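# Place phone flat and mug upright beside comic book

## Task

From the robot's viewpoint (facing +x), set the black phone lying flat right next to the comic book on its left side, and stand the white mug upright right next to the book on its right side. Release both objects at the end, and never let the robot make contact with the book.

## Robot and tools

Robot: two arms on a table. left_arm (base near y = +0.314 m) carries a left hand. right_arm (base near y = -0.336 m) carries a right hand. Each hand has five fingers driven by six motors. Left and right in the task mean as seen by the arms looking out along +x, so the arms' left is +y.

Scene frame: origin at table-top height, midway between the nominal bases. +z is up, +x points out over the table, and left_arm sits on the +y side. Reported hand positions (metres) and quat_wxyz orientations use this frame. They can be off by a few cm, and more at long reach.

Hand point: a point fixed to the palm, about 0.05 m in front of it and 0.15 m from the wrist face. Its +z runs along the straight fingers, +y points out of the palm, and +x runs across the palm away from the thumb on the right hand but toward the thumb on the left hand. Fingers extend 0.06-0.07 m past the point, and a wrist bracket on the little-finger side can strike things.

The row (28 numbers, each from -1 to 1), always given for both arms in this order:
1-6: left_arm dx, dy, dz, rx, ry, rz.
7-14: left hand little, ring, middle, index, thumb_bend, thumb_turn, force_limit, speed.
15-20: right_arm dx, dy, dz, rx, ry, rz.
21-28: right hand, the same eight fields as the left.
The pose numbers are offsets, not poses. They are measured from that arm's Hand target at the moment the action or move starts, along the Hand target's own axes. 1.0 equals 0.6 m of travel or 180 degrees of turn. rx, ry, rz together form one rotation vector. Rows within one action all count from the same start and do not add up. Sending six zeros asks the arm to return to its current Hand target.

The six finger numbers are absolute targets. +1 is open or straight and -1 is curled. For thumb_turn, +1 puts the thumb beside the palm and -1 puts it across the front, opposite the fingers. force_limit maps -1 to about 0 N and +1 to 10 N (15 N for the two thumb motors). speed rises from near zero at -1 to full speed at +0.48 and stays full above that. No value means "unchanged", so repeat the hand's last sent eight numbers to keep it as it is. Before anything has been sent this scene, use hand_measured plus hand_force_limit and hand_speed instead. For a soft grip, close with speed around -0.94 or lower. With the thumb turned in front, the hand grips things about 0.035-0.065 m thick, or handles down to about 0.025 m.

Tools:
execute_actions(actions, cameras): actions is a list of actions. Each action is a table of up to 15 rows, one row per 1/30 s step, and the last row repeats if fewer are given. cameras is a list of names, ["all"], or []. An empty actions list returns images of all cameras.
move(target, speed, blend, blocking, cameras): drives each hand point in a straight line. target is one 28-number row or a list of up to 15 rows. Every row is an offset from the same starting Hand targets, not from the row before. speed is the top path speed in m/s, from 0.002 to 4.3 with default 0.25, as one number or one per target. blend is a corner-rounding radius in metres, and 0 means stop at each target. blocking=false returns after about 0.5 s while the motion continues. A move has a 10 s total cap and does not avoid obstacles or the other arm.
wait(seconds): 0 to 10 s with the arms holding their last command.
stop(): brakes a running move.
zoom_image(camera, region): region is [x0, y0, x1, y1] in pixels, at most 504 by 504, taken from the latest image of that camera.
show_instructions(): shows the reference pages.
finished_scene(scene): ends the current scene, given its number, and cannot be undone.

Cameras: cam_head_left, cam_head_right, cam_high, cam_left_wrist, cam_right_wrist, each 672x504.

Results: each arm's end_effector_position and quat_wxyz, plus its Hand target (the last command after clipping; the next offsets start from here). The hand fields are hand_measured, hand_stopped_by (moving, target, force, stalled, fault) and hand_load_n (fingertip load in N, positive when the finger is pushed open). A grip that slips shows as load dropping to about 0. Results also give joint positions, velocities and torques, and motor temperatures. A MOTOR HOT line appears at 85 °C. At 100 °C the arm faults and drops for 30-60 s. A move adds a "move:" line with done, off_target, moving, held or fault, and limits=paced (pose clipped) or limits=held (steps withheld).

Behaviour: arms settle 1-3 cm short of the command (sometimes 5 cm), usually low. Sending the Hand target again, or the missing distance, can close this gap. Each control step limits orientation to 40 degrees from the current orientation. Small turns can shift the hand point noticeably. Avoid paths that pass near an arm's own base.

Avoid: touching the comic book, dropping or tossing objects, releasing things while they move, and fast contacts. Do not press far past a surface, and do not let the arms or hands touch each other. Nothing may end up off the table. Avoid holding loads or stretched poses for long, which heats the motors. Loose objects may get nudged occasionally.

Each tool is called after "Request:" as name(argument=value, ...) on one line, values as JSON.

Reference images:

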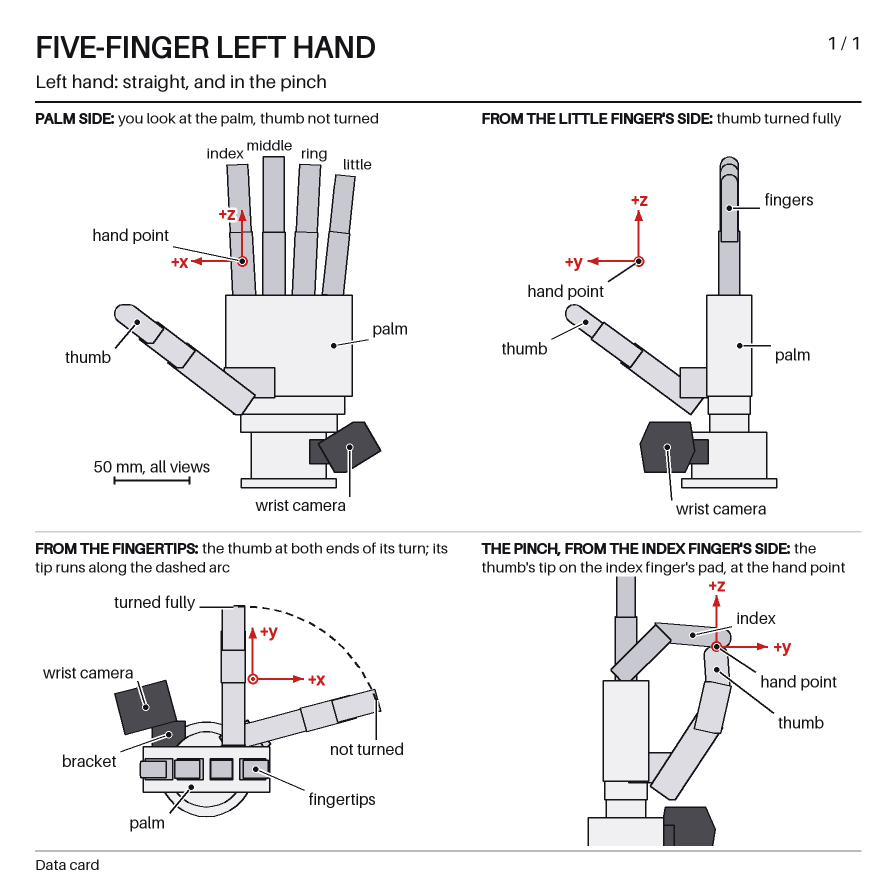

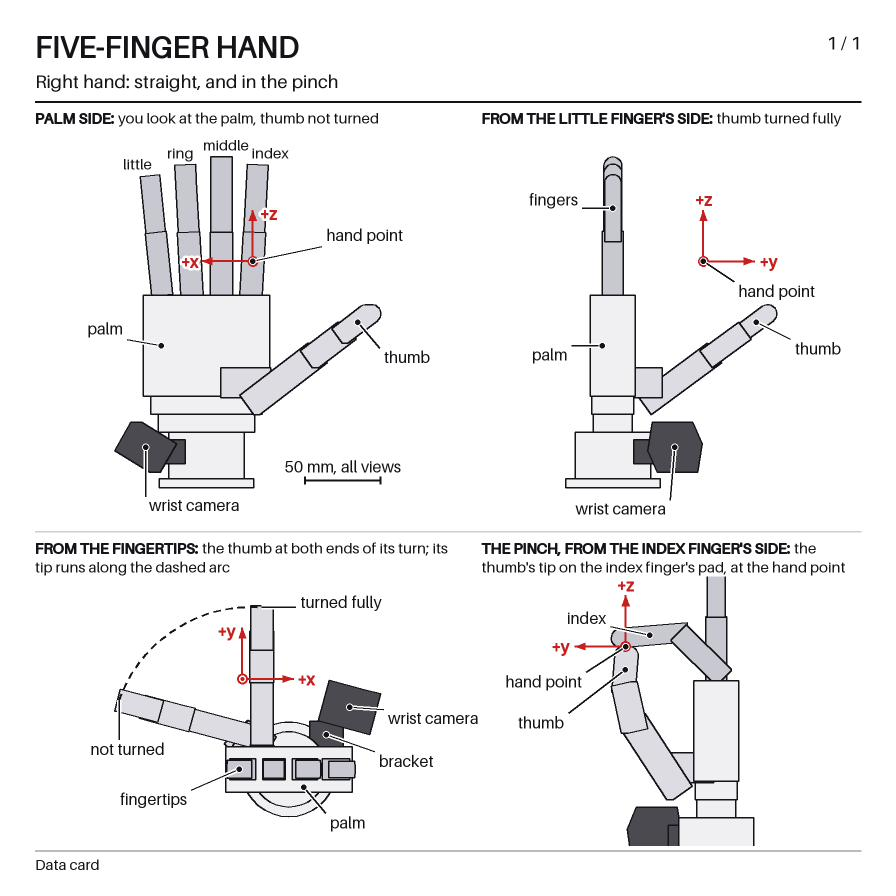

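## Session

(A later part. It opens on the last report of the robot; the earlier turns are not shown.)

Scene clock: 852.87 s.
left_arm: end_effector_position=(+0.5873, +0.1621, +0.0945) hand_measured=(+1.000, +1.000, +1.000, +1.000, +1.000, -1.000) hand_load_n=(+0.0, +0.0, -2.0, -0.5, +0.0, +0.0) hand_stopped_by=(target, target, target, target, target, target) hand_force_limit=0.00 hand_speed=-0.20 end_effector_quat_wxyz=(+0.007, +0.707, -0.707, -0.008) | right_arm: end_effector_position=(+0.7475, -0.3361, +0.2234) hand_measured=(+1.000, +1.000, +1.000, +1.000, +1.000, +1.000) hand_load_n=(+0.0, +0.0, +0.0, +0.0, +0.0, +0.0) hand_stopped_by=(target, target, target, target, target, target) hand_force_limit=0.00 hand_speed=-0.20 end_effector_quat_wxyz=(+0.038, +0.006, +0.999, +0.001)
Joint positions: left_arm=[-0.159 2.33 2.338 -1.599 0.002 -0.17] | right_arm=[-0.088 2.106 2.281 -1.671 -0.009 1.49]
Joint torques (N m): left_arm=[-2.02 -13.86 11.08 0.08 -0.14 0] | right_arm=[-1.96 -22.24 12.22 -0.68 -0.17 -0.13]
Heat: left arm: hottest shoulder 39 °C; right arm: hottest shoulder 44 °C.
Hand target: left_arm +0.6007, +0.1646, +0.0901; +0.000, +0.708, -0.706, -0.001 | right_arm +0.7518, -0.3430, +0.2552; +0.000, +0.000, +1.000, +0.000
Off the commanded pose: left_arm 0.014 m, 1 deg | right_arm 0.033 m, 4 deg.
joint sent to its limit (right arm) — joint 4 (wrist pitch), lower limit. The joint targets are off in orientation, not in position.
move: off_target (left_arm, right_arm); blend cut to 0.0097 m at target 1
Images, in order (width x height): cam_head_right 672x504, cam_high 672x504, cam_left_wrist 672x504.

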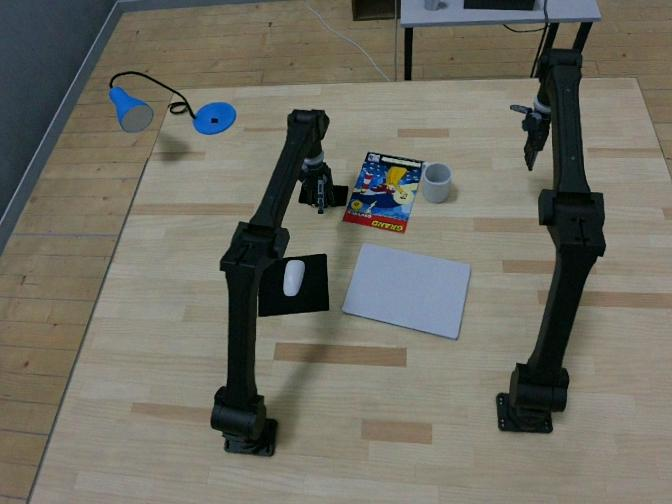

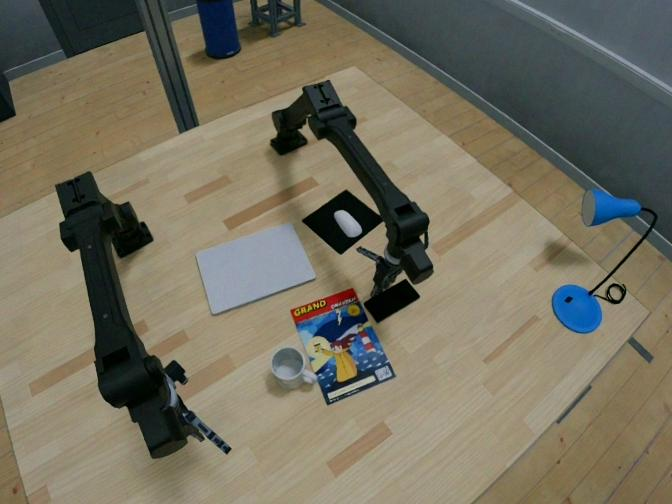

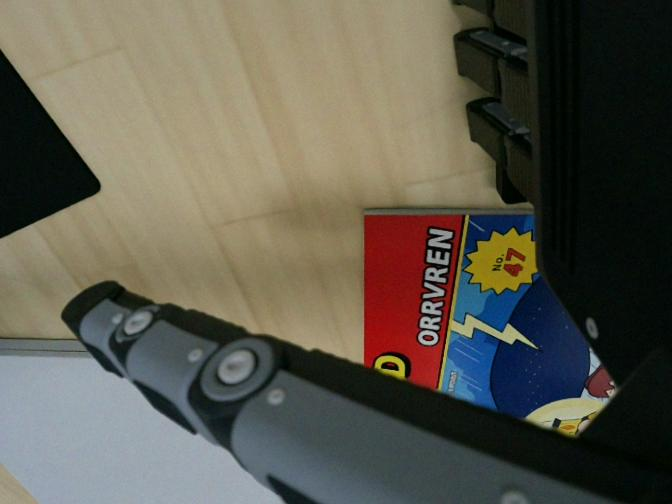

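Request:
move(target=[[0,-0.05,-0.004,0,0,0,1,1,1,1,1,-1,0,-0.2,0,0,0,0,0,0,1,1,1,1,1,1,0,-0.2]], cameras=["cam_head_right","cam_high","cam_left_wrist"], speed=0.05)

Request:
zoom_image(camera="cam_high", region=[270, 220, 450, 420])

Request:
zoom_image(camera="cam_head_right", region=[270, 130, 470, 250])

Scene clock: 865.70 s.
left_arm: end_effector_position=(+0.6199, +0.1590, +0.0946) hand_measured=(+1.000, +1.000, +1.000, +1.000, +1.000, -1.000) hand_load_n=(+0.0, -0.5, -2.0, +0.0, +0.0, +0.0) hand_stopped_by=(target, target, target, target, target, target) hand_force_limit=0.00 hand_speed=-0.20 end_effector_quat_wxyz=(-0.003, +0.708, -0.707, +0.006) | right_arm: end_effector_position=(+0.7475, -0.3361, +0.2234) hand_measured=(+1.000, +1.000, +1.000, +1.000, +1.000, +1.000) hand_load_n=(+0.0, +0.0, +0.0, +0.0, +0.0, +0.0) hand_stopped_by=(target, target, target, target, target, target) hand_force_limit=0.00 hand_speed=-0.20 end_effector_quat_wxyz=(+0.038, +0.006, +0.999, +0.001)
Joint positions: left_arm=[-0.155 2.456 2.575 -1.677 0.002 -0.168] | right_arm=[-0.088 2.106 2.281 -1.671 -0.009 1.49]
Joint torques (N m): left_arm=[-0.91 -14.45 11.73 -0.35 -0.06 0.09] | right_arm=[-1.96 -22.24 12.25 -0.68 -0.17 -0.13]
Heat: left arm: hottest elbow 39 °C; right arm: hottest shoulder 44 °C.
Hand target: left_arm +0.6307, +0.1645, +0.0926; +0.000, +0.708, -0.707, -0.001 | right_arm +0.7518, -0.3430, +0.2552; +0.000, +0.000, +1.000, +0.000
Off the commanded pose: left_arm 0.012 m, 1 deg | right_arm 0.033 m, 4 deg.
joint sent to its limit (left arm) — joint 4 (wrist pitch), lower limit. The joint targets still meet the commanded pose.
joint sent to its limit (right arm) — joint 4 (wrist pitch), lower limit. The joint targets are off in orientation, not in position.
move: off_target (left_arm, right_arm)
Images, in order (width x height): cam_head_right 672x504, cam_high 672x504, cam_left_wrist 672x504.

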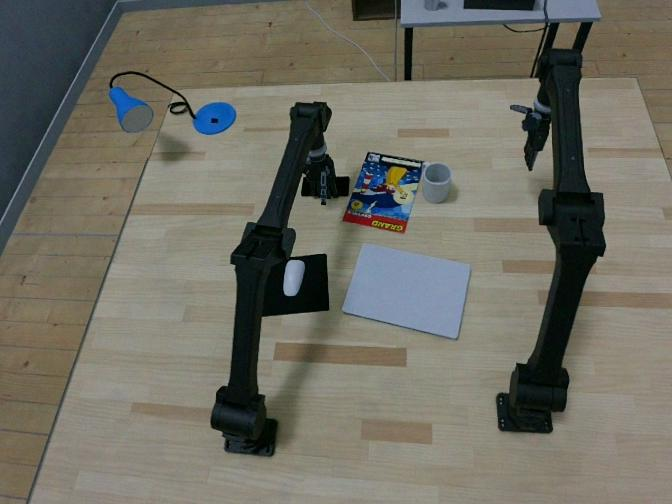

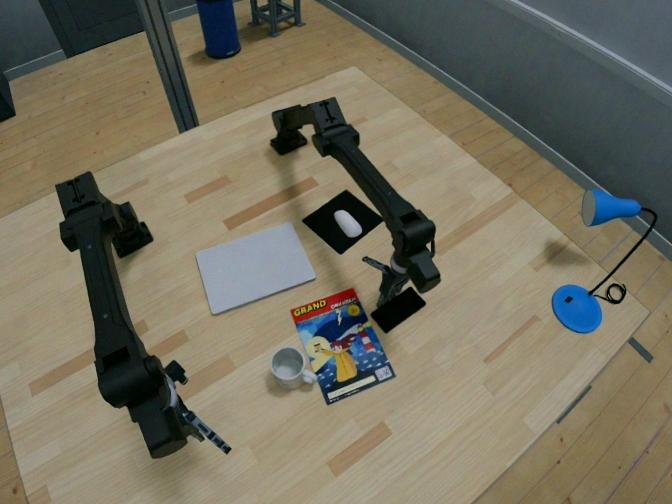

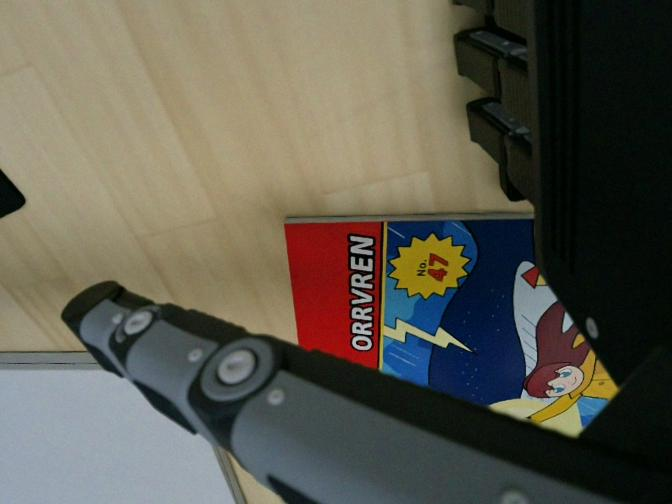

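Scaled by 2.520 from the camera's 672x504 image, which has a finer 960x720 frame.

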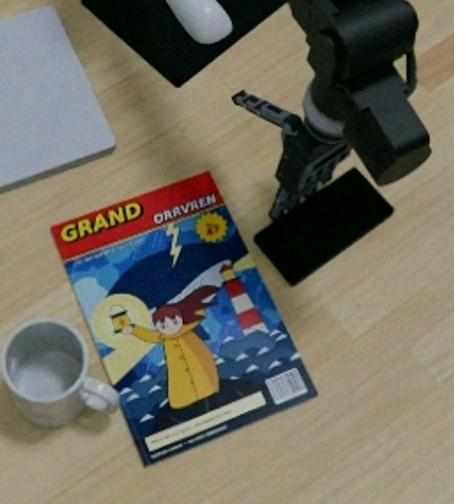

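Scaled by 2.520 from the camera's 672x504 image, which has a finer 960x720 frame.

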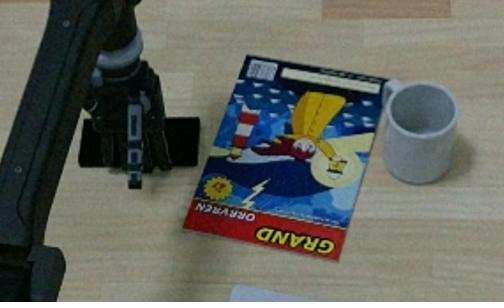

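Request:
move(target=[[0,0.07,0,0,0,0,1,1,1,1,1,-1,0,-0.2,0,0,0,0,0,0,1,1,1,1,1,1,0,-0.2],[0,0.1,-0.2,0,0,0,1,1,1,1,1,-1,0,-0.2,0,0,0,0,0,0,1,1,1,1,1,1,0,-0.2]], cameras=["cam_head_left","cam_head_right","cam_high","cam_left_wrist","cam_right_wrist"], speed=0.1, blend=0.01)

Request:
zoom_image(camera="cam_high", region=[270, 220, 450, 420])

Request:
zoom_image(camera="cam_head_left", region=[240, 130, 440, 250])

Request:
zoom_image(camera="cam_head_right", region=[270, 130, 470, 250])

Scene clock: 885.00 s.
left_arm: end_effector_position=(+0.5681, +0.1669, +0.1870) hand_measured=(+1.000, +1.000, +1.000, +1.000, +1.000, -1.000) hand_load_n=(+0.0, +0.0, +0.0, +0.0, -0.5, +0.0) hand_stopped_by=(target, target, target, target, target, target) hand_force_limit=0.00 hand_speed=-0.20 end_effector_quat_wxyz=(-0.013, +0.708, -0.705, +0.023) | right_arm: end_effector_position=(+0.7475, -0.3361, +0.2234) hand_measured=(+1.000, +1.000, +1.000, +1.000, +1.000, +1.000) hand_load_n=(+0.0, +0.0, +0.0, +0.0, +0.0, +0.0) hand_stopped_by=(target, target, target, target, target, target) hand_force_limit=0.00 hand_speed=-0.20 end_effector_quat_wxyz=(+0.038, +0.006, +0.999, +0.001)
Joint positions: left_arm=[-0.155 2.188 2.339 -1.669 0.005 -0.171] | right_arm=[-0.088 2.106 2.281 -1.671 -0.009 1.49]
Joint torques (N m): left_arm=[-2.08 -16.67 10.48 -0.42 0.04 -0.12] | right_arm=[-1.96 -22.24 12.23 -0.68 -0.17 -0.13]
Heat: left arm: hottest elbow 41 °C; right arm: hottest shoulder 45 °C.
Hand target: left_arm +0.5707, +0.1643, +0.2126; +0.000, +0.708, -0.707, -0.001 | right_arm +0.7518, -0.3430, +0.2552; +0.000, +0.000, +1.000, +0.000
Off the commanded pose: left_arm 0.026 m, 3 deg | right_arm 0.033 m, 4 deg.
joint sent to its limit (left arm) — joint 4 (wrist pitch), lower limit. The joint targets are off in orientation, not in position.
joint sent to its limit (right arm) — joint 4 (wrist pitch), lower limit. The joint targets are off in orientation, not in position.
move: off_target (left_arm, right_arm)

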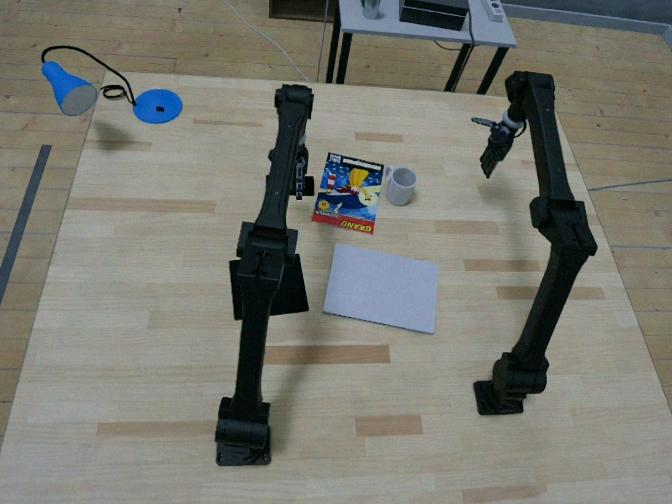

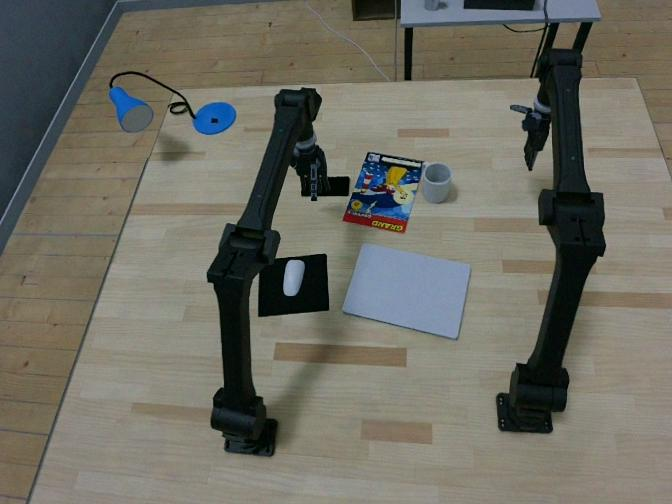

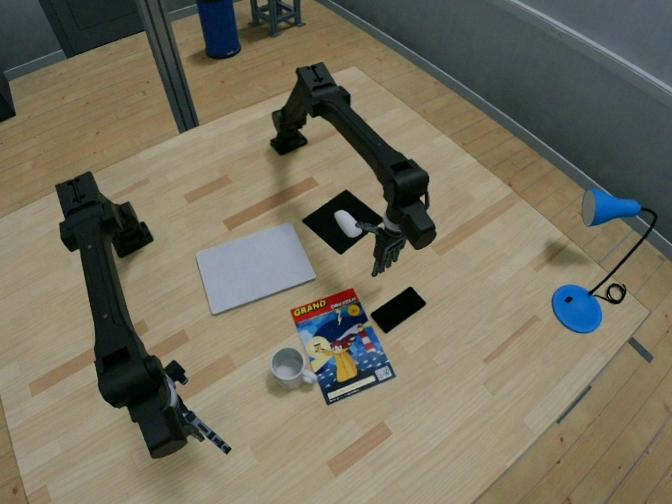

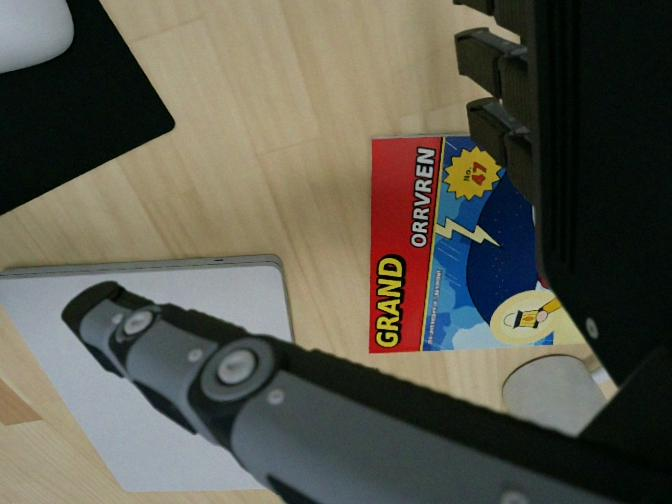

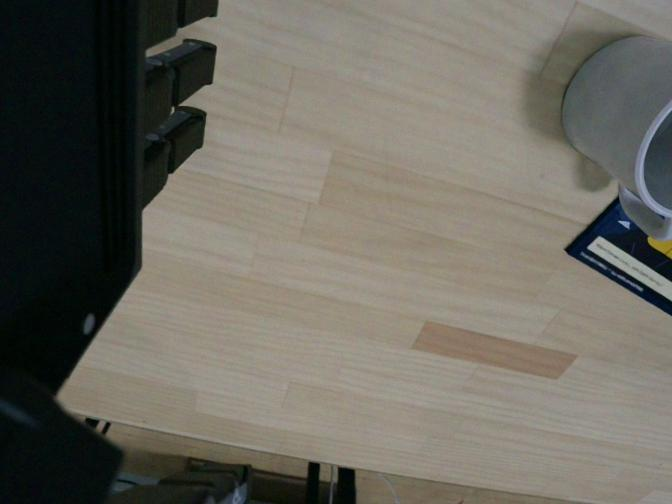

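Scaled by 2.520 from the camera's 672x504 image, which has a finer 960x720 frame.

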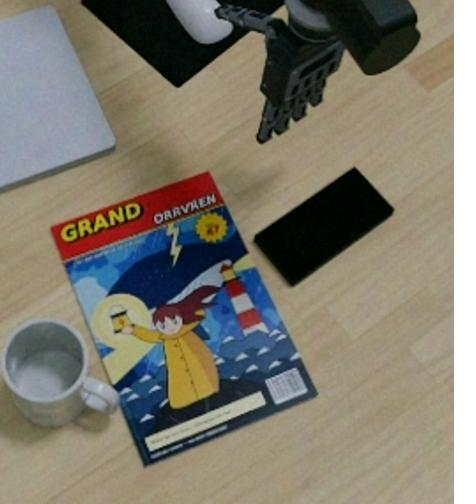

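Scaled by 2.520 from the camera's 672x504 image, which has a finer 960x720 frame.

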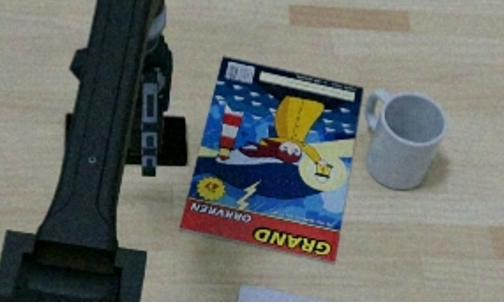

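Scaled by 2.520 from the camera's 672x504 image, which has a finer 960x720 frame.

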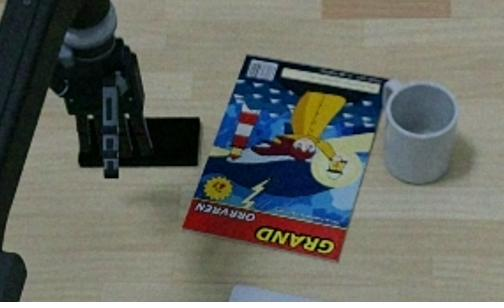

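Request:
finished_scene(scene=1)

The scene is finished: the task was done.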